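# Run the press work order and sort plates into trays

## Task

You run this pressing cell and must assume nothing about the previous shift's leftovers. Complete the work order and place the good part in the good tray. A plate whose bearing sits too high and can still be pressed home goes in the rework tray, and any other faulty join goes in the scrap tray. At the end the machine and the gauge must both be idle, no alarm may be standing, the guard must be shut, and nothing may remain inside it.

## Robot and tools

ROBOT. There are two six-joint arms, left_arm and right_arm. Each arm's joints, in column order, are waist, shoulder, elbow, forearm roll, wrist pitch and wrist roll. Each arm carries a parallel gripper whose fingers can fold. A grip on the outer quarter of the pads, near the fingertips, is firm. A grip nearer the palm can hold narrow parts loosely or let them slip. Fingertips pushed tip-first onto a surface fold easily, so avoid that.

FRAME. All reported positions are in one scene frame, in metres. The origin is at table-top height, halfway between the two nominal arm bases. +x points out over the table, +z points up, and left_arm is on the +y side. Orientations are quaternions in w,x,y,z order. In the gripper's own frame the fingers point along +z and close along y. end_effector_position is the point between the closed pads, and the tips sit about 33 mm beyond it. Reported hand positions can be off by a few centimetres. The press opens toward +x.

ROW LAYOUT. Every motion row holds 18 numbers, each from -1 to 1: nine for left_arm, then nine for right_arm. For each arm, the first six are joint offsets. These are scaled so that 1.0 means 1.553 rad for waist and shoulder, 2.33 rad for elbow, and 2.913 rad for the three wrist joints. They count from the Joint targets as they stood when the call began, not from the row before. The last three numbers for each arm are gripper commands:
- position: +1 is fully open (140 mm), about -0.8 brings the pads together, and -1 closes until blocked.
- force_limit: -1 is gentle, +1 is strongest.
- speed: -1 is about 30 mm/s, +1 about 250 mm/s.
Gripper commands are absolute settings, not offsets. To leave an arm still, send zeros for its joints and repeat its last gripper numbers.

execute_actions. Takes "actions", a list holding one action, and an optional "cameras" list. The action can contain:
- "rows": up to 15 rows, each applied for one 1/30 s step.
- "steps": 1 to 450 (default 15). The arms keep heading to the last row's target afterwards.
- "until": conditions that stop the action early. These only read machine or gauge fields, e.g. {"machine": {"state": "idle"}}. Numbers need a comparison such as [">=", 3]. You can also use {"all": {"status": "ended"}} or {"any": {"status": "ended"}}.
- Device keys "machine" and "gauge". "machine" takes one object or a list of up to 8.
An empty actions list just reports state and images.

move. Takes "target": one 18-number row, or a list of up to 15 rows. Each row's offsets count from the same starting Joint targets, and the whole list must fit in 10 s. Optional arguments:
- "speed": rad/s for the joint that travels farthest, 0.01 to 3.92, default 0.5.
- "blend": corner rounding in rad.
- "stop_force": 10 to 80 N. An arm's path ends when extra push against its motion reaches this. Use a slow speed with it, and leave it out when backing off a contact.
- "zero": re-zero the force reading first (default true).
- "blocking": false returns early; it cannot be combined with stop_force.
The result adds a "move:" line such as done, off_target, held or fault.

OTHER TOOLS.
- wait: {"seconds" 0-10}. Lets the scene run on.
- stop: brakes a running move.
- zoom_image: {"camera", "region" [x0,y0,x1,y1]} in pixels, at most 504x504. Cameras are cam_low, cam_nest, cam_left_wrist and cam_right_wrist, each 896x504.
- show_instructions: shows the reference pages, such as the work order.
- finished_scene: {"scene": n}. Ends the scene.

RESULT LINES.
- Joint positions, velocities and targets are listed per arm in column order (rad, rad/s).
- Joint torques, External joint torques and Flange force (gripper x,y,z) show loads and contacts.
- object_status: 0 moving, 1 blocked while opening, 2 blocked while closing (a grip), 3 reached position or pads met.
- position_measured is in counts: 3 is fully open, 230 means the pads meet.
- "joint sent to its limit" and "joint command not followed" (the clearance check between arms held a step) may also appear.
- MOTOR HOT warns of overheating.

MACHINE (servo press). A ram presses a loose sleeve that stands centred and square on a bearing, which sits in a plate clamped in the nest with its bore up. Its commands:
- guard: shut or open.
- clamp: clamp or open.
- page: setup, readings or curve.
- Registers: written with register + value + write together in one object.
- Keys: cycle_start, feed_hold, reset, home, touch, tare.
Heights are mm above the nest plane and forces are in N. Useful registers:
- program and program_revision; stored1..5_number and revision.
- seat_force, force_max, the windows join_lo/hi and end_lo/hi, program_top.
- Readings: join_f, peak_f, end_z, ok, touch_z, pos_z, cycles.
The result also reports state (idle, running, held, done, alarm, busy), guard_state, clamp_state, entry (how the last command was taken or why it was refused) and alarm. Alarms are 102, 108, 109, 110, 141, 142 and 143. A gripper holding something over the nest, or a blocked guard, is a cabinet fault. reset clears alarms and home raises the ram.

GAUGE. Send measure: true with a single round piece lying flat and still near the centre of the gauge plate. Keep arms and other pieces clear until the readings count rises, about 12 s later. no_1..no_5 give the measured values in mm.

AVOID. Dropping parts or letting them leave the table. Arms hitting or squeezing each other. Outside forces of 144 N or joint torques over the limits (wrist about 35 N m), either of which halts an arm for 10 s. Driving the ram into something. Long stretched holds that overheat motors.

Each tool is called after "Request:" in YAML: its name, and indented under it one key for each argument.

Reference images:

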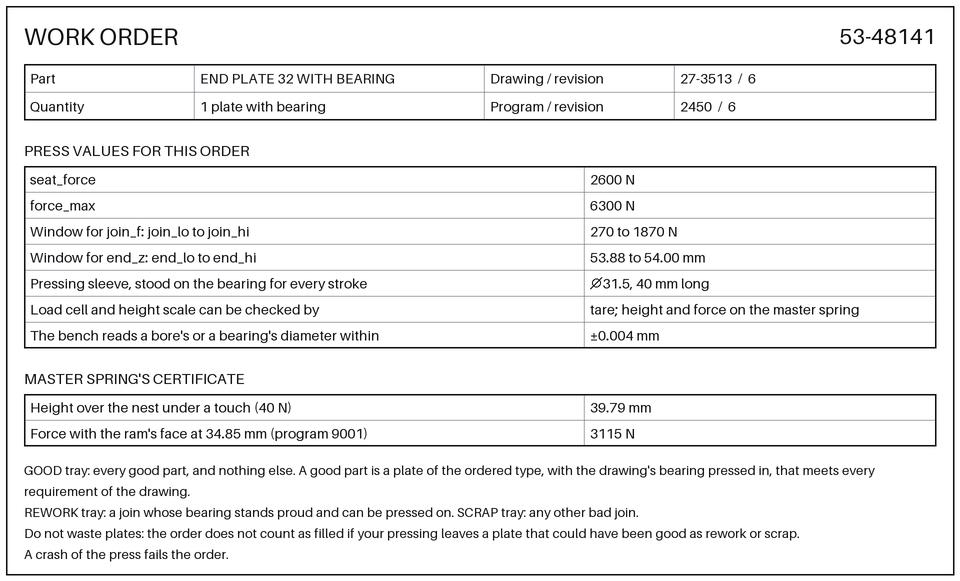

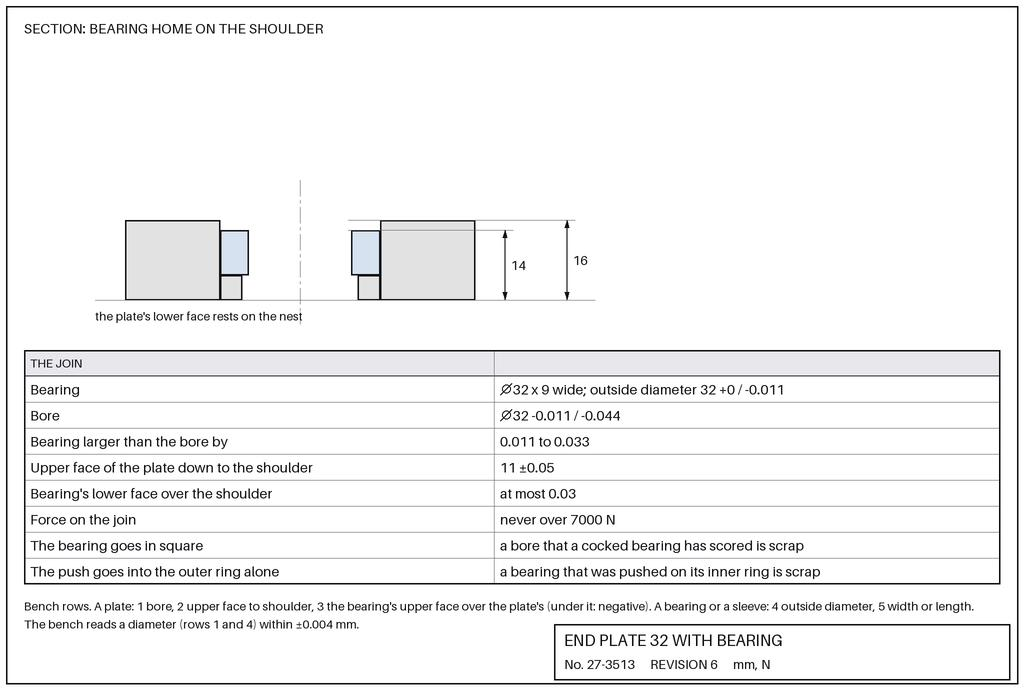

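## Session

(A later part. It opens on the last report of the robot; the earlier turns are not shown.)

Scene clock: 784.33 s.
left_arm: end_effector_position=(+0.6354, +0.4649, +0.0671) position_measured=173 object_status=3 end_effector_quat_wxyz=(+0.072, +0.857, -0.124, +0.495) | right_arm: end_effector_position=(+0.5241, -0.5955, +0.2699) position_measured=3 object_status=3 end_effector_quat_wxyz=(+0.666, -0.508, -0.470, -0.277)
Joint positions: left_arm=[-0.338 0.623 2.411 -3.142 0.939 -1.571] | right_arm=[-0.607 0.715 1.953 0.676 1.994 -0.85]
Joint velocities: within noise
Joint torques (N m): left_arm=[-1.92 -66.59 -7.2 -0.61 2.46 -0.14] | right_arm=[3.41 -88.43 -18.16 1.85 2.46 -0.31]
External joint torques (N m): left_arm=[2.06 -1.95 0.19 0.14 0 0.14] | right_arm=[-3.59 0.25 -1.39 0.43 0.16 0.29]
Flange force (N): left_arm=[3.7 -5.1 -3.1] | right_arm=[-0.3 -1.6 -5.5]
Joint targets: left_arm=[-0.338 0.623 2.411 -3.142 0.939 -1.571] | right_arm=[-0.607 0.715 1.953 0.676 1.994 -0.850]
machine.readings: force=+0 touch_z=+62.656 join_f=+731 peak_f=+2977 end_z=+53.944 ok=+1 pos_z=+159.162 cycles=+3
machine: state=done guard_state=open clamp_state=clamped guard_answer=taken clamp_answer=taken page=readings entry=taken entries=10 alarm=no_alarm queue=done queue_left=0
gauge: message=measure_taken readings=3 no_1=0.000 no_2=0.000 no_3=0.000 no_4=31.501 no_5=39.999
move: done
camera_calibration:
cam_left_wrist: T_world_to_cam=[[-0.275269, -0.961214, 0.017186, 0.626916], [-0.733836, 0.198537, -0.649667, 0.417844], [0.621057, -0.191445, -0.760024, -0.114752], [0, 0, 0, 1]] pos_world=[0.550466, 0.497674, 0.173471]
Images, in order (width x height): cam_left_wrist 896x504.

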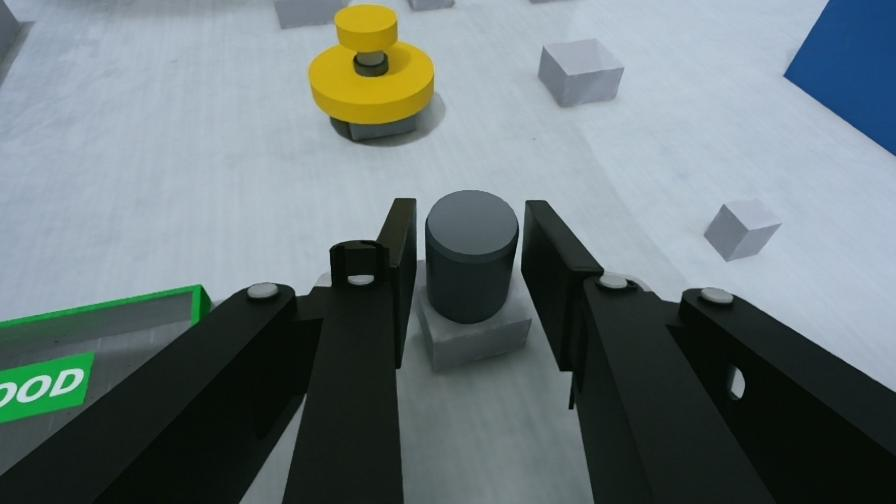

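Request:
move:
  target:
    - [0,0,0,0,0,0,0.3,0,-0.5,0,0,0,0,0,0,1,1,1]
    - [0,-0.1471,0.0362,0,-0.0492,0,0.3,0,-0.5,0,0,0,0,0,0,1,1,1]
    - [0.2318,-0.2059,0.0036,0,-0.1067,0,0.3,0,-0.5,0,0,0,0,0,0,1,1,1]
    - [-0.0214,-0.0426,-0.2164,0.5821,0.0134,-0.2753,0.3,0,-0.5,0,0,0,0,0,0,1,1,1]
  speed: [0.1,0.25,0.5,0.6]
  blend: [0,0.04,0.1,0]
  cameras: []

Request:
move:
  target:
    - [-0.1241,0.0368,-0.048,-0.0336,-0.0415,-0.0273,0.3,0,-0.5,0,0,0,0,0,0,1,1,1]
    - [-0.1248,0.0896,-0.045,-0.0604,-0.0408,0.0126,0.3,0,-0.5,0,0,0,0,0,0,1,1,1]
  speed: [0.2,0.1]
  cameras: ["cam_left_wrist"]

Scene clock: 795.80 s.
left_arm: end_effector_position=(+0.5986, +0.1640, +0.2106) position_measured=91 object_status=3 end_effector_quat_wxyz=(+0.354, +0.611, -0.613, +0.353) | right_arm: end_effector_position=(+0.5241, -0.5955, +0.2699) position_measured=3 object_status=3 end_effector_quat_wxyz=(+0.666, -0.508, -0.470, -0.277)
Joint positions: left_arm=[-0.371 0.556 1.907 -1.446 0.978 -2.373] | right_arm=[-0.607 0.715 1.953 0.676 1.994 -0.85]
Joint velocities: within noise
Joint torques (N m): left_arm=[-1.48 -77.93 -24.55 -1.39 1.68 -0.12] | right_arm=[3.51 -88.81 -18.18 1.88 2.4 -0.33]
External joint torques (N m): left_arm=[1.57 -1.77 0.41 0.29 0.02 0.12] | right_arm=[-3.44 0.81 -1.24 0.38 0.22 0.31]
Flange force (N): left_arm=[0.4 1.8 -4.0] | right_arm=[-1.0 -1.1 -5.6]
Joint targets: left_arm=[-0.371 0.556 1.907 -1.446 0.978 -2.373] | right_arm=[-0.607 0.715 1.953 0.676 1.994 -0.850]
machine.readings: force=+0 touch_z=+62.656 join_f=+731 peak_f=+2977 end_z=+53.944 ok=+1 pos_z=+159.162 cycles=+3
machine: state=done guard_state=open clamp_state=clamped guard_answer=taken clamp_answer=taken page=readings entry=taken entries=10 alarm=no_alarm queue=done queue_left=0
gauge: message=measure_taken readings=3 no_1=0.000 no_2=0.000 no_3=0.000 no_4=31.501 no_5=39.999
move: done
No camera images: "cameras" was empty.

Scene clock: 798.27 s.
left_arm: end_effector_position=(+0.5988, +0.0142, +0.1485) position_measured=91 object_status=3 end_effector_quat_wxyz=(+0.355, +0.611, -0.613, +0.353) | right_arm: end_effector_position=(+0.5241, -0.5955, +0.2699) position_measured=3 object_status=3 end_effector_quat_wxyz=(+0.666, -0.508, -0.470, -0.277)
Joint positions: left_arm=[-0.565 0.696 1.802 -1.622 0.859 -2.336] | right_arm=[-0.607 0.715 1.953 0.676 1.994 -0.85]
Joint velocities: within noise
Joint torques (N m): left_arm=[-1.34 -87.88 -23.34 -1.48 1.7 -0.09] | right_arm=[3.13 -88.65 -18.25 1.86 2.36 -0.35]
External joint torques (N m): left_arm=[1.42 -2.97 0.11 0.07 0.07 0.09] | right_arm=[-3.31 0.4 -1.4 0.43 0.26 0.33]
Flange force (N): left_arm=[1.7 1.9 -4.8] | right_arm=[-0.2 -1.1 -5.5]
Joint targets: left_arm=[-0.565 0.696 1.802 -1.622 0.859 -2.336] | right_arm=[-0.607 0.715 1.953 0.676 1.994 -0.850]
machine.readings: force=+0 touch_z=+62.656 join_f=+731 peak_f=+2977 end_z=+53.944 ok=+1 pos_z=+159.162 cycles=+3
machine: state=done guard_state=open clamp_state=clamped guard_answer=taken clamp_answer=taken page=readings entry=taken entries=10 alarm=no_alarm queue=done queue_left=0
gauge: message=measure_taken readings=3 no_1=0.000 no_2=0.000 no_3=0.000 no_4=31.501 no_5=39.999
move: done
camera_calibration:
cam_left_wrist: T_world_to_cam=[[-0.999828, -0.00447051, 0.0179986, 0.602354], [-0.0151083, 0.75918, -0.650705, 0.0952801], [-0.0107552, -0.650865, -0.759117, 0.268223], [0, 0, 0, 1]] pos_world=[0.606574, 0.104935, 0.25477]
Images, in order (width x height): cam_left_wrist 896x504.

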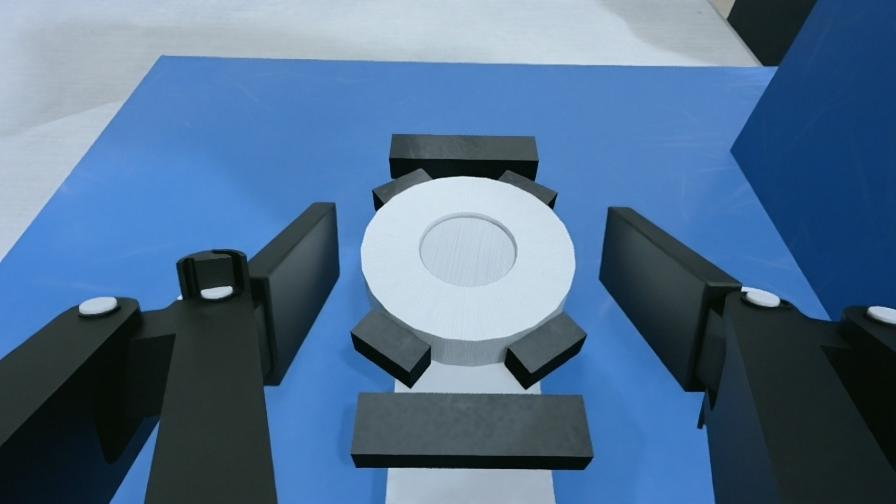

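Request:
execute_actions:
  actions:
    - {"machine":{"clamp":"open"},"steps":75,"until":{"machine":{"clamp_state":"open"}}}
  cameras: []

Request:
move:
  target: [0,0,0,0,0,0,-1,0,-1,0,0,0,0,0,0,1,1,1]
  speed: 0.1
  cameras: []

Request:
move:
  target:
    - [0.0007,-0.0528,-0.003,0.0268,-0.0007,-0.0399,-1,0,-1,0,0,0,0,0,0,1,1,1]
    - [0.1248,-0.0896,0.045,0.0604,0.0408,-0.0126,-1,0,-1,0,0,0,0,0,0,1,1,1]
    - [0.378,-0.2529,0.265,-0.5217,-0.0793,0.2627,-1,0,-1,0,0,0,0,0,0,1,1,1]
  speed: [0.06,0.2,0.5]
  blend: [0,0.05,0]
  cameras: ["cam_left_wrist"]

Scene clock: 803.57 s.
left_arm: end_effector_position=(+0.5988, +0.0142, +0.1485) position_measured=91 object_status=3 end_effector_quat_wxyz=(+0.355, +0.611, -0.613, +0.353) | right_arm: end_effector_position=(+0.5241, -0.5954, +0.2699) position_measured=3 object_status=3 end_effector_quat_wxyz=(+0.666, -0.508, -0.470, -0.277)
Joint positions: left_arm=[-0.565 0.696 1.802 -1.622 0.859 -2.336] | right_arm=[-0.607 0.715 1.953 0.676 1.994 -0.85]
Joint velocities: within noise
Joint torques (N m): left_arm=[-2.06 -88.55 -22.99 -1.54 1.68 -0.13] | right_arm=[3.55 -88.58 -18.07 1.81 2.37 -0.34]
External joint torques (N m): left_arm=[2.29 -3.31 -0.53 0.12 0.1 0.13] | right_arm=[-3.58 -0.18 -1.42 0.46 0.27 0.32]
Flange force (N): left_arm=[1.8 0.4 -5.5] | right_arm=[0.4 -2.0 -5.4]
Joint targets: left_arm=[-0.565 0.696 1.802 -1.622 0.859 -2.336] | right_arm=[-0.607 0.715 1.953 0.676 1.994 -0.850]
Tool commands: left_gripper/position=+0.3 left_gripper/force_limit=+0.0 left_gripper/speed=-0.5 right_gripper/position=+1.0 right_gripper/force_limit=+1.0 right_gripper/speed=+1.0
machine.readings: force=+0 touch_z=+62.656 join_f=+731 peak_f=+2977 end_z=+53.944 ok=+1 pos_z=+159.162 cycles=+3
machine: state=idle guard_state=open clamp_state=open guard_answer=taken clamp_answer=taken page=readings entry=taken entries=10 alarm=no_alarm queue=running queue_left=0
gauge: message=measure_taken readings=3 no_1=0.000 no_2=0.000 no_3=0.000 no_4=31.501 no_5=39.999
No camera images: "cameras" was empty.

Scene clock: 804.80 s.
left_arm: end_effector_position=(+0.5988, +0.0142, +0.1485) position_measured=127 object_status=0 end_effector_quat_wxyz=(+0.355, +0.611, -0.613, +0.353) | right_arm: end_effector_position=(+0.5241, -0.5954, +0.2699) position_measured=3 object_status=3 end_effector_quat_wxyz=(+0.666, -0.508, -0.470, -0.277)
Joint positions: left_arm=[-0.565 0.696 1.802 -1.622 0.859 -2.336] | right_arm=[-0.607 0.715 1.953 0.676 1.994 -0.85]
Joint velocities: within noise
Joint torques (N m): left_arm=[-4.38 -82.91 -20.59 -0.84 0.57 -0.24] | right_arm=[3.42 -88.77 -18.17 1.91 2.36 -0.27]
External joint torques (N m): left_arm=[4.61 -8.05 -2.69 -0.57 1.19 0.24] | right_arm=[-2.77 0.62 -1 0.3 0.26 0.25]
Flange force (N): left_arm=[4.8 -0.4 -11.1] | right_arm=[-0.6 -0.9 -4.6]
Joint targets: left_arm=[-0.565 0.696 1.802 -1.622 0.859 -2.336] | right_arm=[-0.607 0.715 1.953 0.676 1.994 -0.850]
machine.readings: force=+0 touch_z=+62.656 join_f=+731 peak_f=+2977 end_z=+53.944 ok=+1 pos_z=+159.162 cycles=+3
machine: state=idle guard_state=open clamp_state=open guard_answer=taken clamp_answer=taken page=readings entry=taken entries=10 alarm=no_alarm queue=done queue_left=0
gauge: message=measure_taken readings=3 no_1=0.000 no_2=0.000 no_3=0.000 no_4=31.501 no_5=39.999
move: done
No camera images: "cameras" was empty.

Scene clock: 811.50 s.
left_arm: end_effector_position=(+0.6411, +0.7183, +0.2006) position_measured=127 object_status=2 end_effector_quat_wxyz=(-0.018, +0.865, +0.032, +0.500) | right_arm: end_effector_position=(+0.5241, -0.5954, +0.2699) position_measured=3 object_status=3 end_effector_quat_wxyz=(+0.666, -0.508, -0.470, -0.277)
Joint positions: left_arm=[0.022 0.303 2.419 -3.142 0.628 -1.571] | right_arm=[-0.607 0.715 1.953 0.676 1.994 -0.85]
Joint velocities: within noise
Joint torques (N m): left_arm=[-1.82 -50.25 -20.43 -2.04 2.98 -0.12] | right_arm=[3.54 -88.73 -18.1 1.82 2.4 -0.35]
External joint torques (N m): left_arm=[1.96 -1.36 0.5 0.25 -0.51 0.12] | right_arm=[-3.75 0.47 -1.37 0.46 0.22 0.33]
Flange force (N): left_arm=[2.7 -5.3 -3.7] | right_arm=[-0.5 -1.5 -5.8]
Joint targets: left_arm=[0.022 0.303 2.419 -3.142 0.628 -1.571] | right_arm=[-0.607 0.715 1.953 0.676 1.994 -0.850]
machine.readings: force=+0 touch_z=+62.656 join_f=+731 peak_f=+2977 end_z=+53.944 ok=+1 pos_z=+159.162 cycles=+3
machine: state=idle guard_state=open clamp_state=open guard_answer=taken clamp_answer=taken page=readings entry=taken entries=10 alarm=no_alarm queue=done queue_left=0
gauge: message=measure_taken readings=3 no_1=0.000 no_2=0.000 no_3=0.000 no_4=31.501 no_5=39.999
move: done
camera_calibration:
cam_left_wrist: T_world_to_cam=[[0.0809939, -0.996567, 0.0171484, 0.666781], [-0.756319, -0.0726557, -0.650156, 0.667801], [0.64917, 0.039689, -0.759607, -0.15254], [0, 0, 0, 1]] pos_world=[0.55009, 0.719065, 0.30687]
Images, in order (width x height): cam_left_wrist 896x504.

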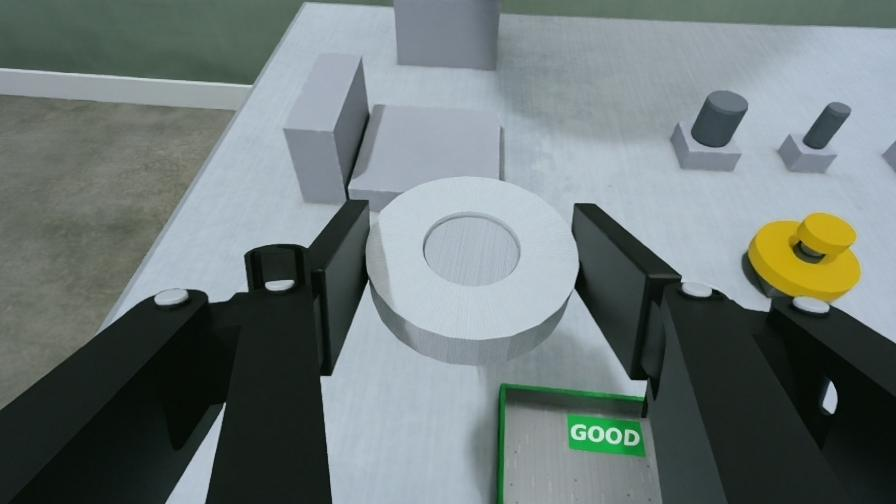

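Request:
move:
  target:
    - [0,0.2407,-0.2086,0,-0.0385,0,-1,0,-1,0,0,0,0,0,0,1,1,1]
    - [0,0.2871,-0.2095,0,-0.0145,0,-1,0,-1,0,0,0,0,0,0,1,1,1]
  speed: [0.5,0.15]
  cameras: []

Request:
move:
  target: [0,0.0245,-0.0018,0,0.0115,0,-1,0,-1,0,0,0,0,0,0,1,1,1]
  speed: 0.02
  stop_force: 12
  cameras: ["cam_low","cam_left_wrist"]

Scene clock: 822.10 s.
left_arm: end_effector_position=(+0.8990, +0.7372, +0.0731) position_measured=127 object_status=2 end_effector_quat_wxyz=(-0.018, +0.865, +0.032, +0.500) | right_arm: end_effector_position=(+0.5241, -0.5954, +0.2699) position_measured=3 object_status=3 end_effector_quat_wxyz=(+0.666, -0.508, -0.470, -0.277)
Joint positions: left_arm=[0.022 0.749 1.931 -3.142 0.586 -1.571] | right_arm=[-0.607 0.715 1.953 0.676 1.994 -0.85]
Joint velocities: within noise
Joint torques (N m): left_arm=[-2.27 -93.45 -22.29 -2.13 2.95 -0.16] | right_arm=[3.16 -88.86 -18.29 1.87 2.36 -0.32]
External joint torques (N m): left_arm=[2.6 -0.26 0.7 0.15 -0.49 0.15] | right_arm=[-2.89 0.73 -1.15 0.38 0.26 0.3]
Flange force (N): left_arm=[0.5 -4.0 -1.5] | right_arm=[-0.6 -0.6 -5.0]
Joint targets: left_arm=[0.022 0.749 1.931 -3.142 0.586 -1.571] | right_arm=[-0.607 0.715 1.953 0.676 1.994 -0.850]
machine.readings: force=+0 touch_z=+62.656 join_f=+731 peak_f=+2977 end_z=+53.944 ok=+1 pos_z=+159.162 cycles=+3
machine: state=idle guard_state=open clamp_state=open guard_answer=taken clamp_answer=taken page=readings entry=taken entries=10 alarm=no_alarm queue=done queue_left=0
gauge: message=measure_taken readings=3 no_1=0.000 no_2=0.000 no_3=0.000 no_4=31.501 no_5=39.999
move: done
No camera images: "cameras" was empty.

Scene clock: 824.60 s.
left_arm: end_effector_position=(+0.8991, +0.7372, +0.0544) position_measured=127 object_status=2 end_effector_quat_wxyz=(-0.018, +0.865, +0.032, +0.500) | right_arm: end_effector_position=(+0.5241, -0.5954, +0.2699) position_measured=3 object_status=3 end_effector_quat_wxyz=(+0.666, -0.508, -0.470, -0.277)
Joint positions: left_arm=[0.022 0.778 1.928 -3.142 0.612 -1.571] | right_arm=[-0.607 0.715 1.953 0.676 1.994 -0.85]
Joint velocities: within noise
Joint torques (N m): left_arm=[-2.01 -83.36 -18.41 -2.05 0.22 -0.2] | right_arm=[3.63 -89.03 -18.11 1.86 2.39 -0.34]
External joint torques (N m): left_arm=[2.18 -10.98 -2.04 0.2 2.23 0.2] | right_arm=[-3.29 0.7 -1.38 0.4 0.23 0.32]
Flange force (N): left_arm=[8.5 -3.1 -12.7] | right_arm=[-0.6 -0.8 -5.6]
Joint targets: left_arm=[0.022 0.778 1.928 -3.142 0.612 -1.571] | right_arm=[-0.607 0.715 1.953 0.676 1.994 -0.850]
machine.readings: force=+0 touch_z=+62.656 join_f=+731 peak_f=+2977 end_z=+53.944 ok=+1 pos_z=+159.162 cycles=+3
machine: state=idle guard_state=open clamp_state=open guard_answer=taken clamp_answer=taken page=readings entry=taken entries=10 alarm=no_alarm queue=done queue_left=0
gauge: message=measure_taken readings=3 no_1=0.000 no_2=0.000 no_3=0.000 no_4=31.501 no_5=39.999
move: contact (left_arm)
camera_calibration:
cam_left_wrist: T_world_to_cam=[[0.08106, -0.99656, 0.0172313, 0.667062], [-0.756128, -0.0727486, -0.650368, 0.769118], [0.649385, 0.0396898, -0.759424, -0.431967], [0, 0, 0, 1]] pos_world=[0.807992, 0.737865, 0.16067]
Images, in order (width x height): cam_low 896x504, cam_left_wrist 896x504.

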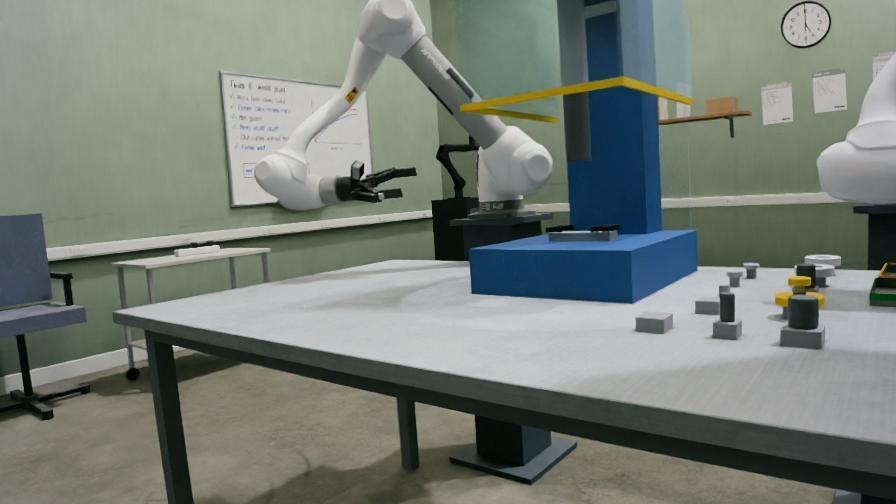

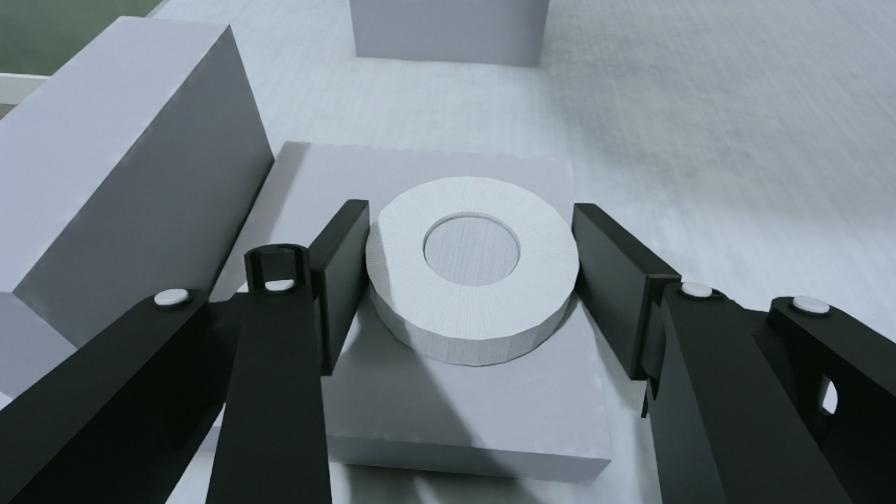

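Request:
move:
  target: [0,0.0025,-0.0002,0,0.0012,0,-1,0,-1,0,0,0,0,0,0,1,1,1]
  speed: 0.01
  stop_force: 14
  cameras: ["cam_left_wrist"]

Request:
zoom_image:
  camera: "cam_left_wrist"
  region: [300, 150, 650, 390]

Scene clock: 828.77 s.
left_arm: end_effector_position=(+0.8990, +0.7372, +0.0519) position_measured=127 object_status=2 end_effector_quat_wxyz=(-0.018, +0.865, +0.032, +0.500) | right_arm: end_effector_position=(+0.5241, -0.5954, +0.2699) position_measured=3 object_status=3 end_effector_quat_wxyz=(+0.666, -0.508, -0.470, -0.277)
Joint positions: left_arm=[0.022 0.782 1.927 -3.142 0.616 -1.571] | right_arm=[-0.607 0.715 1.953 0.676 1.994 -0.85]
Joint velocities: within noise
Joint torques (N m): left_arm=[-2.76 -80.77 -18.49 -1.94 -0.43 -0.25] | right_arm=[3.35 -88.66 -18.3 1.88 2.39 -0.36]
External joint torques (N m): left_arm=[2.91 -14.38 -2.01 0.09 2.91 0.25] | right_arm=[-3.47 0.38 -1.31 0.41 0.23 0.34]
Flange force (N): left_arm=[10.6 -3.7 -17.8] | right_arm=[-0.3 -1.4 -5.5]
Joint targets: left_arm=[0.022 0.782 1.927 -3.142 0.616 -1.571] | right_arm=[-0.607 0.715 1.953 0.676 1.994 -0.850]
machine.readings: force=+0 touch_z=+62.656 join_f=+731 peak_f=+2977 end_z=+53.944 ok=+1 pos_z=+159.162 cycles=+3
machine: state=idle guard_state=open clamp_state=open guard_answer=taken clamp_answer=taken page=readings entry=taken entries=10 alarm=no_alarm queue=done queue_left=0
gauge: message=measure_taken readings=3 no_1=0.000 no_2=0.000 no_3=0.000 no_4=31.501 no_5=39.999
move: done
camera_calibration:
cam_left_wrist: T_world_to_cam=[[0.0810648, -0.99656, 0.0172354, 0.667101], [-0.756127, -0.072755, -0.650368, 0.767496], [0.649385, 0.0396898, -0.759424, -0.433865], [0, 0, 0, 1]] pos_world=[0.807992, 0.737865, 0.15817]
Images, in order (width x height): cam_left_wrist 896x504.

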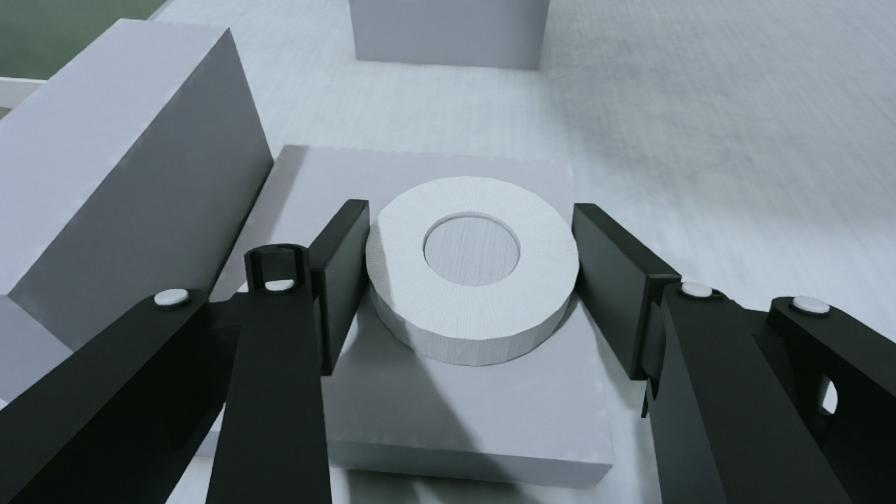

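Scaled by 1.440.

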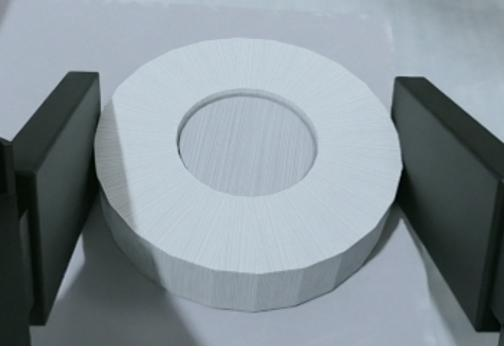

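Request:
move:
  target:
    - [0,-0.0014,0.0001,0,-0.0007,0,-1,0,-1,0,0,0,0,0,0,1,1,1]
    - [0,-0.0014,0.0001,0,-0.0007,0,0.3,0,-1,0,0,0,0,0,0,1,1,1]
  speed: 0.02
  cameras: []

Request:
move:
  target: [0,-0.3071,0.2112,0,0.0049,0,0.3,0,-1,0,0,0,0,0,0,1,1,1]
  speed: 0.4
  cameras: ["cam_left_wrist"]

Request:
execute_actions:
  actions:
    - {"gauge":{"measure":true},"steps":450,"until":{"gauge":{"readings":[">",3]}}}
  cameras: ["cam_low","cam_nest","cam_left_wrist"]

Scene clock: 836.00 s.
left_arm: end_effector_position=(+0.8990, +0.7372, +0.0533) position_measured=91 object_status=0 end_effector_quat_wxyz=(-0.018, +0.865, +0.032, +0.500) | right_arm: end_effector_position=(+0.5241, -0.5954, +0.2699) position_measured=3 object_status=3 end_effector_quat_wxyz=(+0.666, -0.508, -0.470, -0.277)
Joint positions: left_arm=[0.022 0.779 1.928 -3.142 0.613 -1.571] | right_arm=[-0.607 0.715 1.953 0.676 1.994 -0.85]
Joint velocities: within noise
Joint torques (N m): left_arm=[-1.3 -92.1 -20.19 -2 2.4 -0.14] | right_arm=[3.5 -88.66 -18.1 1.88 2.38 -0.31]
External joint torques (N m): left_arm=[1.47 -2.56 -0.23 0.15 0.04 0.14] | right_arm=[-3.47 0.07 -1.39 0.39 0.26 0.29]
Flange force (N): left_arm=[2.7 -2.3 -3.2] | right_arm=[0.0 -1.7 -5.4]
Joint targets: left_arm=[0.022 0.779 1.928 -3.142 0.614 -1.571] | right_arm=[-0.607 0.715 1.953 0.676 1.994 -0.850]
machine.readings: force=+0 touch_z=+62.656 join_f=+731 peak_f=+2977 end_z=+53.944 ok=+1 pos_z=+159.162 cycles=+3
machine: state=idle guard_state=open clamp_state=open guard_answer=taken clamp_answer=taken page=readings entry=taken entries=10 alarm=no_alarm queue=done queue_left=0
gauge: message=measure_taken readings=3 no_1=0.000 no_2=0.000 no_3=0.000 no_4=31.501 no_5=39.999
move: done
No camera images: "cameras" was empty.

Scene clock: 837.63 s.
left_arm: end_effector_position=(+0.6408, +0.7183, +0.2004) position_measured=91 object_status=3 end_effector_quat_wxyz=(-0.018, +0.865, +0.032, +0.500) | right_arm: end_effector_position=(+0.5241, -0.5954, +0.2699) position_measured=3 object_status=3 end_effector_quat_wxyz=(+0.666, -0.508, -0.470, -0.277)
Joint positions: left_arm=[0.022 0.302 2.42 -3.142 0.628 -1.571] | right_arm=[-0.607 0.715 1.953 0.676 1.994 -0.85]
Joint velocities: within noise
Joint torques (N m): left_arm=[-2.36 -48.89 -20.04 -2.02 2.4 -0.08] | right_arm=[3.28 -88.61 -18.15 1.9 2.44 -0.32]
External joint torques (N m): left_arm=[2.36 -2.08 0.19 0.23 0.04 0.08] | right_arm=[-3.34 0.99 -1.2 0.35 0.17 0.3]
Flange force (N): left_arm=[2.7 -6.2 -4.3] | right_arm=[-1.2 -0.8 -5.5]
Joint targets: left_arm=[0.022 0.302 2.420 -3.142 0.628 -1.571] | right_arm=[-0.607 0.715 1.953 0.676 1.994 -0.850]
machine.readings: force=+0 touch_z=+62.656 join_f=+731 peak_f=+2977 end_z=+53.944 ok=+1 pos_z=+159.162 cycles=+3
machine: state=idle guard_state=open clamp_state=open guard_answer=taken clamp_answer=taken page=readings entry=taken entries=10 alarm=no_alarm queue=done queue_left=0
gauge: message=measure_taken readings=3 no_1=0.000 no_2=0.000 no_3=0.000 no_4=31.501 no_5=39.999
move: done
camera_calibration:
cam_left_wrist: T_world_to_cam=[[0.0810808, -0.99656, 0.0171607, 0.66675], [-0.756727, -0.0727551, -0.64967, 0.667654], [0.648684, 0.0396898, -0.760023, -0.152024], [0, 0, 0, 1]] pos_world=[0.549787, 0.719065, 0.306771]
Images, in order (width x height): cam_left_wrist 896x504.

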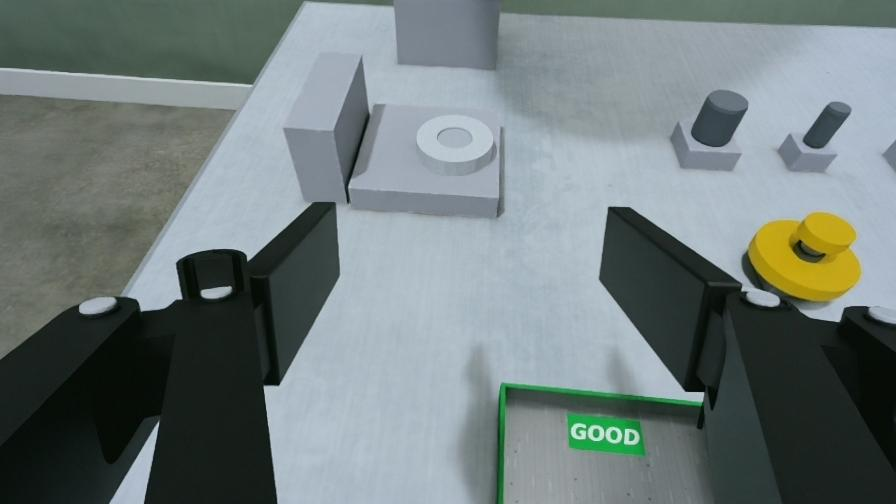

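Scene clock: 849.83 s.
left_arm: end_effector_position=(+0.6408, +0.7183, +0.2005) position_measured=91 object_status=3 end_effector_quat_wxyz=(-0.018, +0.865, +0.032, +0.500) | right_arm: end_effector_position=(+0.5241, -0.5955, +0.2699) position_measured=3 object_status=3 end_effector_quat_wxyz=(+0.666, -0.508, -0.470, -0.277)
Joint positions: left_arm=[0.022 0.302 2.42 -3.142 0.628 -1.571] | right_arm=[-0.607 0.715 1.953 0.676 1.994 -0.85]
Joint velocities: within noise
Joint torques (N m): left_arm=[-2.46 -48.96 -19.98 -1.99 2.5 -0.05] | right_arm=[3.65 -88.38 -18.1 1.82 2.44 -0.32]
External joint torques (N m): left_arm=[2.47 -2.15 0.17 0.2 -0.06 0.05] | right_arm=[-3.52 0.28 -1.35 0.44 0.18 0.3]
Flange force (N): left_arm=[3.0 -6.4 -4.5] | right_arm=[-0.3 -1.5 -5.4]
Joint targets: left_arm=[0.022 0.302 2.420 -3.142 0.628 -1.571] | right_arm=[-0.607 0.715 1.953 0.676 1.994 -0.850]
Tool commands: left_gripper/position=+0.3 left_gripper/force_limit=+0.0 left_gripper/speed=-1.0 right_gripper/position=+1.0 right_gripper/force_limit=+1.0 right_gripper/speed=+1.0
machine.readings: force=+0 touch_z=+62.656 join_f=+731 peak_f=+2977 end_z=+53.944 ok=+1 pos_z=+159.162 cycles=+3
machine: state=idle guard_state=open clamp_state=open guard_answer=taken clamp_answer=taken page=readings entry=taken entries=10 alarm=no_alarm queue=done queue_left=0
gauge: message=measure_taken readings=4 no_1=0.000 no_2=0.000 no_3=-2.007 no_4=0.000 no_5=0.000
camera_calibration:
cam_left_wrist: T_world_to_cam=[[0.0810808, -0.99656, 0.0171607, 0.666748], [-0.756727, -0.0727551, -0.64967, 0.667719], [0.648684, 0.0396898, -0.760023, -0.151948], [0, 0, 0, 1]] pos_world=[0.549787, 0.719065, 0.306871]
Images, in order (width x height): cam_low 896x504, cam_nest 896x504, cam_left_wrist 896x504.

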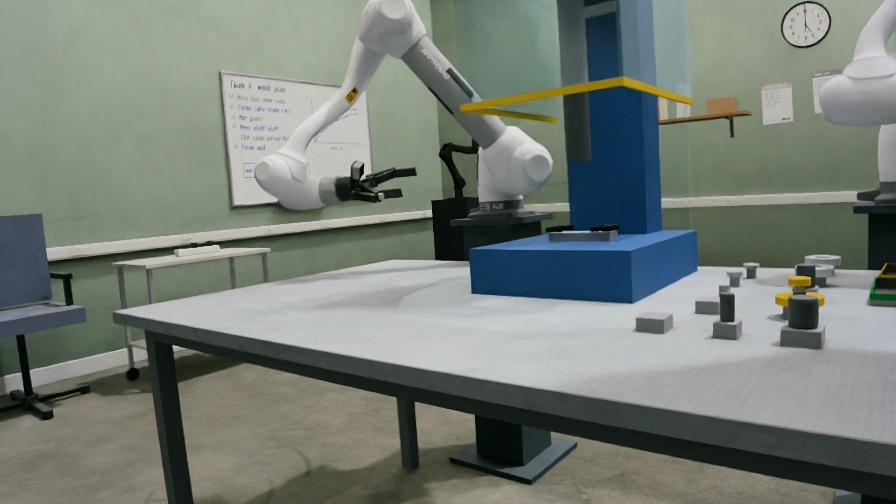

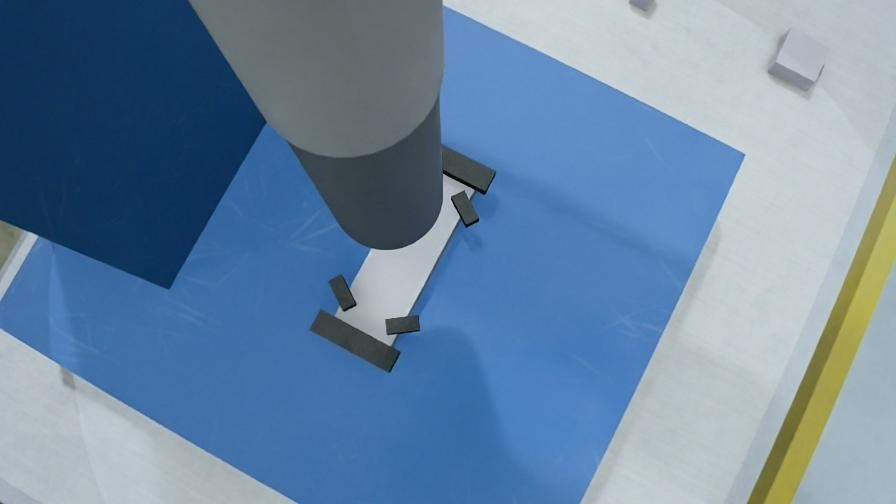

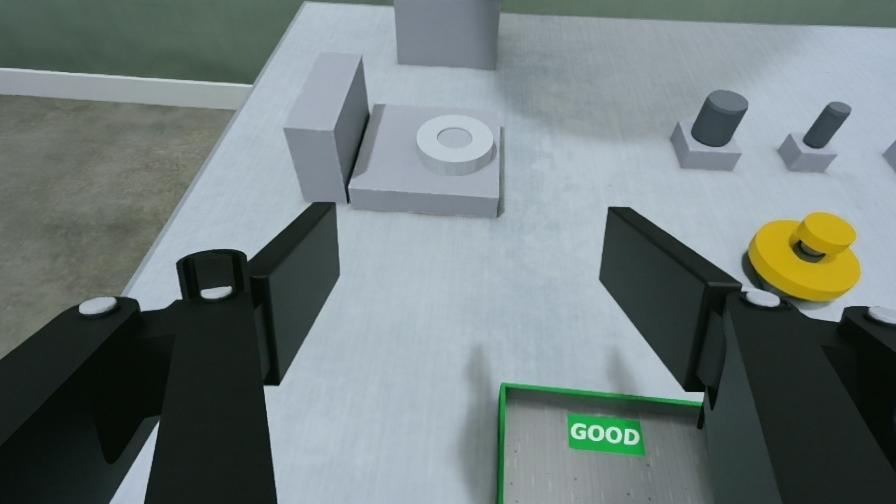

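Request:
move:
  target:
    - [0.0013,0.0836,-0.2070,0,-0.4206,0,0.3,0,-1,0,0,0,0,0,0,1,1,1]
    - [-0.0008,0.3083,-0.4586,0,-0.5020,0,0.3,0,-1,0,0,0,0,0,0,1,1,1]
  speed: [0.6,0.3]
  cameras: ["cam_left_wrist"]

Request:
execute_actions:
  actions:
    - {"machine":{"guard":"shut"},"steps":80}
  cameras: ["cam_left_wrist"]

Scene clock: 858.53 s.
left_arm: end_effector_position=(+0.9075, +0.7366, +0.1005) position_measured=91 object_status=3 end_effector_quat_wxyz=(-0.003, +0.996, +0.036, +0.087) | right_arm: end_effector_position=(+0.5241, -0.5955, +0.2699) position_measured=3 object_status=3 end_effector_quat_wxyz=(+0.666, -0.508, -0.470, -0.277)
Joint positions: left_arm=[0.021 0.781 1.351 -3.142 -0.834 -1.571] | right_arm=[-0.607 0.715 1.953 0.676 1.994 -0.85]
Joint velocities: within noise
Joint torques (N m): left_arm=[-2.05 -107.91 -36.62 -3.94 0.39 -0.12] | right_arm=[3.29 -88.6 -18.15 1.87 2.39 -0.3]
External joint torques (N m): left_arm=[2.03 -3.69 -0.26 0.21 0.14 0.12] | right_arm=[-3.55 -0.26 -1.36 0.41 0.24 0.28]
Flange force (N): left_arm=[-4.0 -2.2 -3.9] | right_arm=[0.3 -2.2 -5.2]
Joint targets: left_arm=[0.021 0.781 1.351 -3.142 -0.834 -1.571] | right_arm=[-0.607 0.715 1.953 0.676 1.994 -0.850]
machine.readings: force=+0 touch_z=+62.656 join_f=+731 peak_f=+2977 end_z=+53.944 ok=+1 pos_z=+159.162 cycles=+3
machine: state=idle guard_state=open clamp_state=open guard_answer=taken clamp_answer=taken page=readings entry=taken entries=10 alarm=no_alarm queue=done queue_left=0
gauge: message=measure_taken readings=4 no_1=0.000 no_2=0.000 no_3=-2.007 no_4=0.000 no_5=0.000
move: done
camera_calibration:
cam_left_wrist: T_world_to_cam=[[0.0899713, -0.995934, 0.00461402, 0.657733], [-0.982459, -0.0879923, 0.164413, 0.940156], [-0.163339, -0.0193256, -0.986381, 0.401346], [0, 0, 0, 1]] pos_world=[0.930043, 0.745541, 0.238271]
Images, in order (width x height): cam_left_wrist 896x504.

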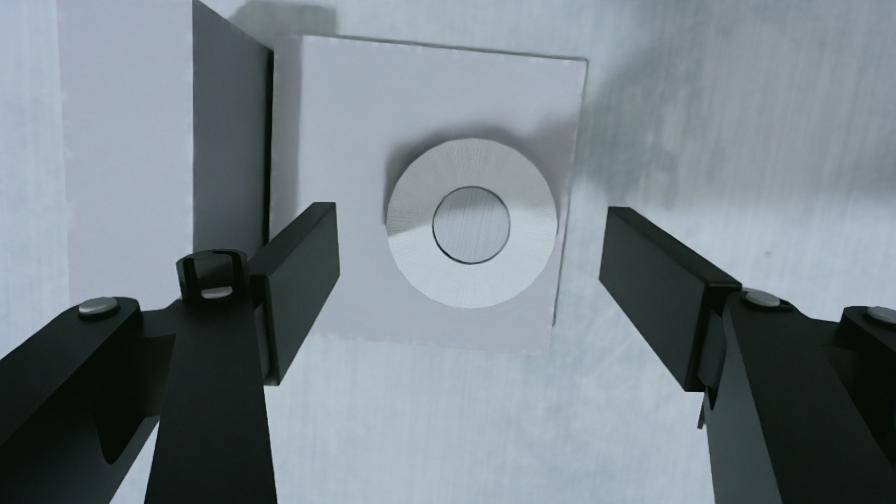

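Scene clock: 861.40 s.
left_arm: end_effector_position=(+0.9075, +0.7366, +0.1004) position_measured=91 object_status=3 end_effector_quat_wxyz=(-0.003, +0.996, +0.036, +0.087) | right_arm: end_effector_position=(+0.5241, -0.5955, +0.2699) position_measured=3 object_status=3 end_effector_quat_wxyz=(+0.666, -0.508, -0.470, -0.277)
Joint positions: left_arm=[0.021 0.781 1.351 -3.142 -0.834 -1.571] | right_arm=[-0.607 0.715 1.953 0.676 1.994 -0.85]
Joint velocities: within noise
Joint torques (N m): left_arm=[-2.26 -108.44 -36.28 -3.86 0.47 -0.09] | right_arm=[3.06 -89.06 -18.15 1.83 2.45 -0.3]
External joint torques (N m): left_arm=[2.18 -2.8 -0.52 0.14 0.06 0.09] | right_arm=[-2.97 0.99 -1.4 0.44 0.17 0.28]
Flange force (N): left_arm=[-2.1 -2.4 -3.0] | right_arm=[-0.9 -0.1 -5.5]
Joint targets: left_arm=[0.021 0.781 1.351 -3.142 -0.834 -1.571] | right_arm=[-0.607 0.715 1.953 0.676 1.994 -0.850]
Tool commands: left_gripper/position=+0.3 left_gripper/force_limit=+0.0 left_gripper/speed=-1.0 right_gripper/position=+1.0 right_gripper/force_limit=+1.0 right_gripper/speed=+1.0
machine.readings: force=+0 touch_z=+62.656 join_f=+731 peak_f=+2977 end_z=+53.944 ok=+1 pos_z=+159.162 cycles=+3
machine: state=idle guard_state=shut clamp_state=open guard_answer=taken clamp_answer=taken page=readings entry=taken entries=10 alarm=no_alarm queue=done queue_left=0
gauge: message=measure_taken readings=4 no_1=0.000 no_2=0.000 no_3=-2.007 no_4=0.000 no_5=0.000
camera_calibration:
cam_left_wrist: T_world_to_cam=[[0.0899713, -0.995934, 0.00461402, 0.657733], [-0.982459, -0.0879923, 0.164413, 0.940156], [-0.163339, -0.0193256, -0.986381, 0.401346], [0, 0, 0, 1]] pos_world=[0.930043, 0.745541, 0.238271]
Images, in order (width x height): cam_left_wrist 896x504.

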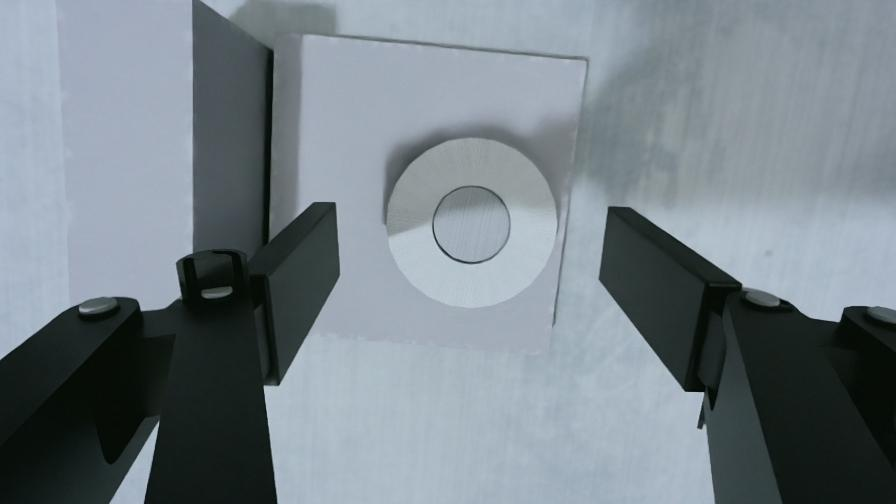

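Request:
move:
  target:
    - [0,0.0250,0.0065,0,0.0188,0,0.3,0,-1,0,0,0,0,0,0,1,1,1]
    - [0,0.0250,0.0065,0,0.0188,0,-1,0,-1,0,0,0,0,0,0,1,1,1]
  speed: [0.05,0.05]
  cameras: ["cam_left_wrist"]

Scene clock: 865.87 s.
left_arm: end_effector_position=(+0.9077, +0.7366, +0.0581) position_measured=127 object_status=0 end_effector_quat_wxyz=(-0.003, +0.996, +0.036, +0.088) | right_arm: end_effector_position=(+0.5241, -0.5955, +0.2699) position_measured=3 object_status=3 end_effector_quat_wxyz=(+0.666, -0.508, -0.470, -0.277)
Joint positions: left_arm=[0.021 0.82 1.366 -3.142 -0.78 -1.571] | right_arm=[-0.607 0.715 1.953 0.676 1.994 -0.85]
Joint velocities: within noise
Joint torques (N m): left_arm=[1.59 -87.1 -27.61 -2.2 2.17 0.07] | right_arm=[3.45 -88.42 -18.02 1.82 2.43 -0.28]
External joint torques (N m): left_arm=[-1.21 -26.19 -8.03 -1.4 -1.64 -0.07] | right_arm=[-3.27 0.67 -1.31 0.42 0.19 0.26]
Flange force (N): left_arm=[-6.2 1.5 -30.9] | right_arm=[-0.7 -0.9 -5.4]
Joint targets: left_arm=[0.021 0.820 1.366 -3.142 -0.780 -1.571] | right_arm=[-0.607 0.715 1.953 0.676 1.994 -0.850]
machine.readings: force=+0 touch_z=+62.656 join_f=+731 peak_f=+2977 end_z=+53.944 ok=+1 pos_z=+159.162 cycles=+3
machine: state=idle guard_state=shut clamp_state=open guard_answer=taken clamp_answer=taken page=readings entry=taken entries=10 alarm=no_alarm queue=done queue_left=0
gauge: message=measure_taken readings=4 no_1=0.000 no_2=0.000 no_3=-2.007 no_4=0.000 no_5=0.000
move: done
camera_calibration:
cam_left_wrist: T_world_to_cam=[[0.0900686, -0.995925, 0.00466993, 0.657811], [-0.982585, -0.088095, 0.163606, 0.947563], [-0.162528, -0.0193244, -0.986515, 0.358906], [0, 0, 0, 1]] pos_world=[0.930145, 0.745541, 0.195968]
Images, in order (width x height): cam_left_wrist 896x504.

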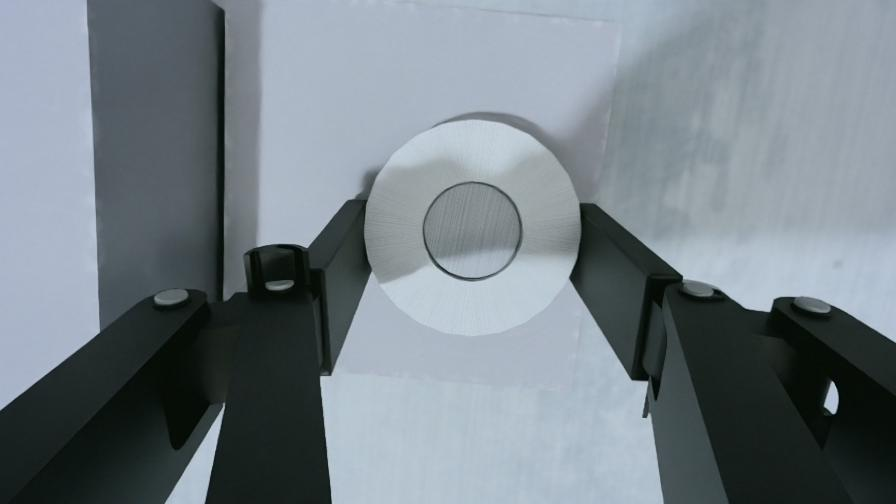

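Request:
move:
  target: [0,-0.0010,-0.0003,0,-0.0007,0,-1,0,-1,0,0,0,0,0,0,1,1,1]
  speed: 0.02
  cameras: []

Scene clock: 867.67 s.
left_arm: end_effector_position=(+0.9079, +0.7366, +0.0598) position_measured=127 object_status=2 end_effector_quat_wxyz=(-0.003, +0.996, +0.036, +0.088) | right_arm: end_effector_position=(+0.5241, -0.5955, +0.2699) position_measured=3 object_status=3 end_effector_quat_wxyz=(+0.666, -0.508, -0.470, -0.277)
Joint positions: left_arm=[0.021 0.819 1.366 -3.142 -0.782 -1.571] | right_arm=[-0.607 0.715 1.953 0.676 1.994 -0.85]
Joint velocities: within noise
Joint torques (N m): left_arm=[-1.63 -111.65 -35.91 -3.65 0.63 -0.11] | right_arm=[3.55 -88.94 -18.14 1.84 2.43 -0.31]
External joint torques (N m): left_arm=[2.04 -0.49 0.55 0.08 -0.1 0.11] | right_arm=[-3.83 0.38 -1.6 0.46 0.2 0.29]
Flange force (N): left_arm=[-1.9 -2.3 -0.8] | right_arm=[-0.4 -1.5 -6.2]
Joint targets: left_arm=[0.021 0.819 1.366 -3.142 -0.782 -1.571] | right_arm=[-0.607 0.715 1.953 0.676 1.994 -0.850]
machine.readings: force=+0 touch_z=+62.656 join_f=+731 peak_f=+2977 end_z=+53.944 ok=+1 pos_z=+159.162 cycles=+3
machine: state=idle guard_state=shut clamp_state=open guard_answer=taken clamp_answer=taken page=readings entry=taken entries=10 alarm=no_alarm queue=done queue_left=0
gauge: message=measure_taken readings=4 no_1=0.000 no_2=0.000 no_3=-2.007 no_4=0.000 no_5=0.000
move: done
No camera images: "cameras" was empty.

Request:
move:
  target:
    - [0,-0.0245,-0.0062,0,-0.0179,0,-1,0,-1,0,0,0,0,0,0,1,1,1]
    - [0.0021,-0.2486,0.2453,0,0.0635,0,-1,0,-1,0,0,0,0,0,0,1,1,1]
    - [-0.0897,-0.2938,0.2946,0,0.0788,0,-1,0,-1,0,0,0,0,0,0,1,1,1]
  speed: [0.1,0.4,0.3]
  cameras: ["cam_left_wrist"]

Scene clock: 874.70 s.
left_arm: end_effector_position=(+0.5950, +0.6235, +0.1202) position_measured=127 object_status=2 end_effector_quat_wxyz=(+0.003, +0.996, -0.034, +0.087) | right_arm: end_effector_position=(+0.5241, -0.5955, +0.2699) position_measured=3 object_status=3 end_effector_quat_wxyz=(+0.666, -0.508, -0.470, -0.277)
Joint positions: left_arm=[-0.118 0.362 2.052 -3.142 -0.552 -1.571] | right_arm=[-0.607 0.715 1.953 0.676 1.994 -0.85]
Joint velocities: within noise
Joint torques (N m): left_arm=[-2.86 -65.73 -29.62 -3.12 0.49 -0.09] | right_arm=[3.18 -88.73 -18.26 1.86 2.39 -0.34]
External joint torques (N m): left_arm=[3.01 -0.68 0.62 0.2 0.04 0.09] | right_arm=[-2.86 0.11 -1.26 0.41 0.24 0.32]
Flange force (N): left_arm=[-1.9 -5.0 -0.9] | right_arm=[0.2 -1.1 -4.7]
Joint targets: left_arm=[-0.118 0.362 2.052 -3.142 -0.552 -1.571] | right_arm=[-0.607 0.715 1.953 0.676 1.994 -0.850]
machine.readings: force=+0 touch_z=+62.656 join_f=+731 peak_f=+2977 end_z=+53.944 ok=+1 pos_z=+159.162 cycles=+3
machine: state=idle guard_state=shut clamp_state=open guard_answer=taken clamp_answer=taken page=readings entry=taken entries=10 alarm=no_alarm queue=done queue_left=0
gauge: message=measure_taken readings=4 no_1=0.000 no_2=0.000 no_3=-2.007 no_4=0.000 no_5=0.000
move: done
camera_calibration:
cam_left_wrist: T_world_to_cam=[[-0.0490724, -0.998784, 0.00470686, 0.657565], [-0.985246, 0.0491797, 0.163926, 0.536143], [-0.163958, 0.0034068, -0.986461, 0.353842], [0, 0, 0, 1]] pos_world=[0.618516, 0.629192, 0.258069]
Images, in order (width x height): cam_left_wrist 896x504.

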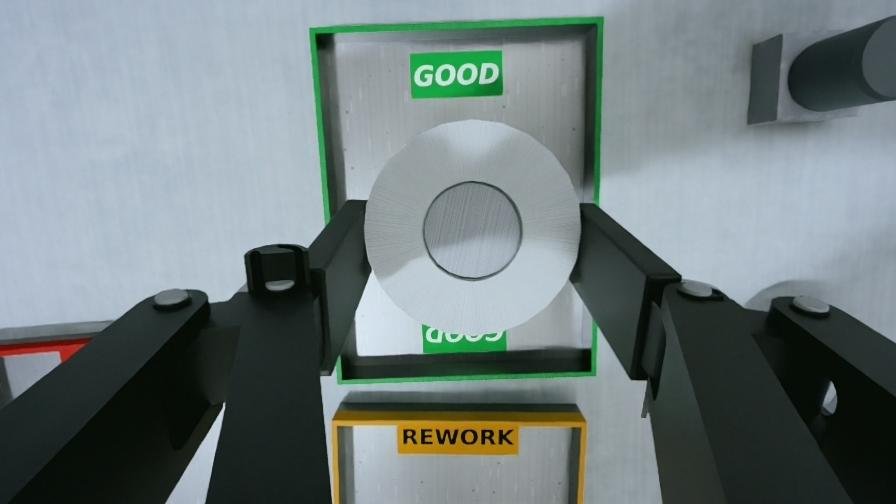

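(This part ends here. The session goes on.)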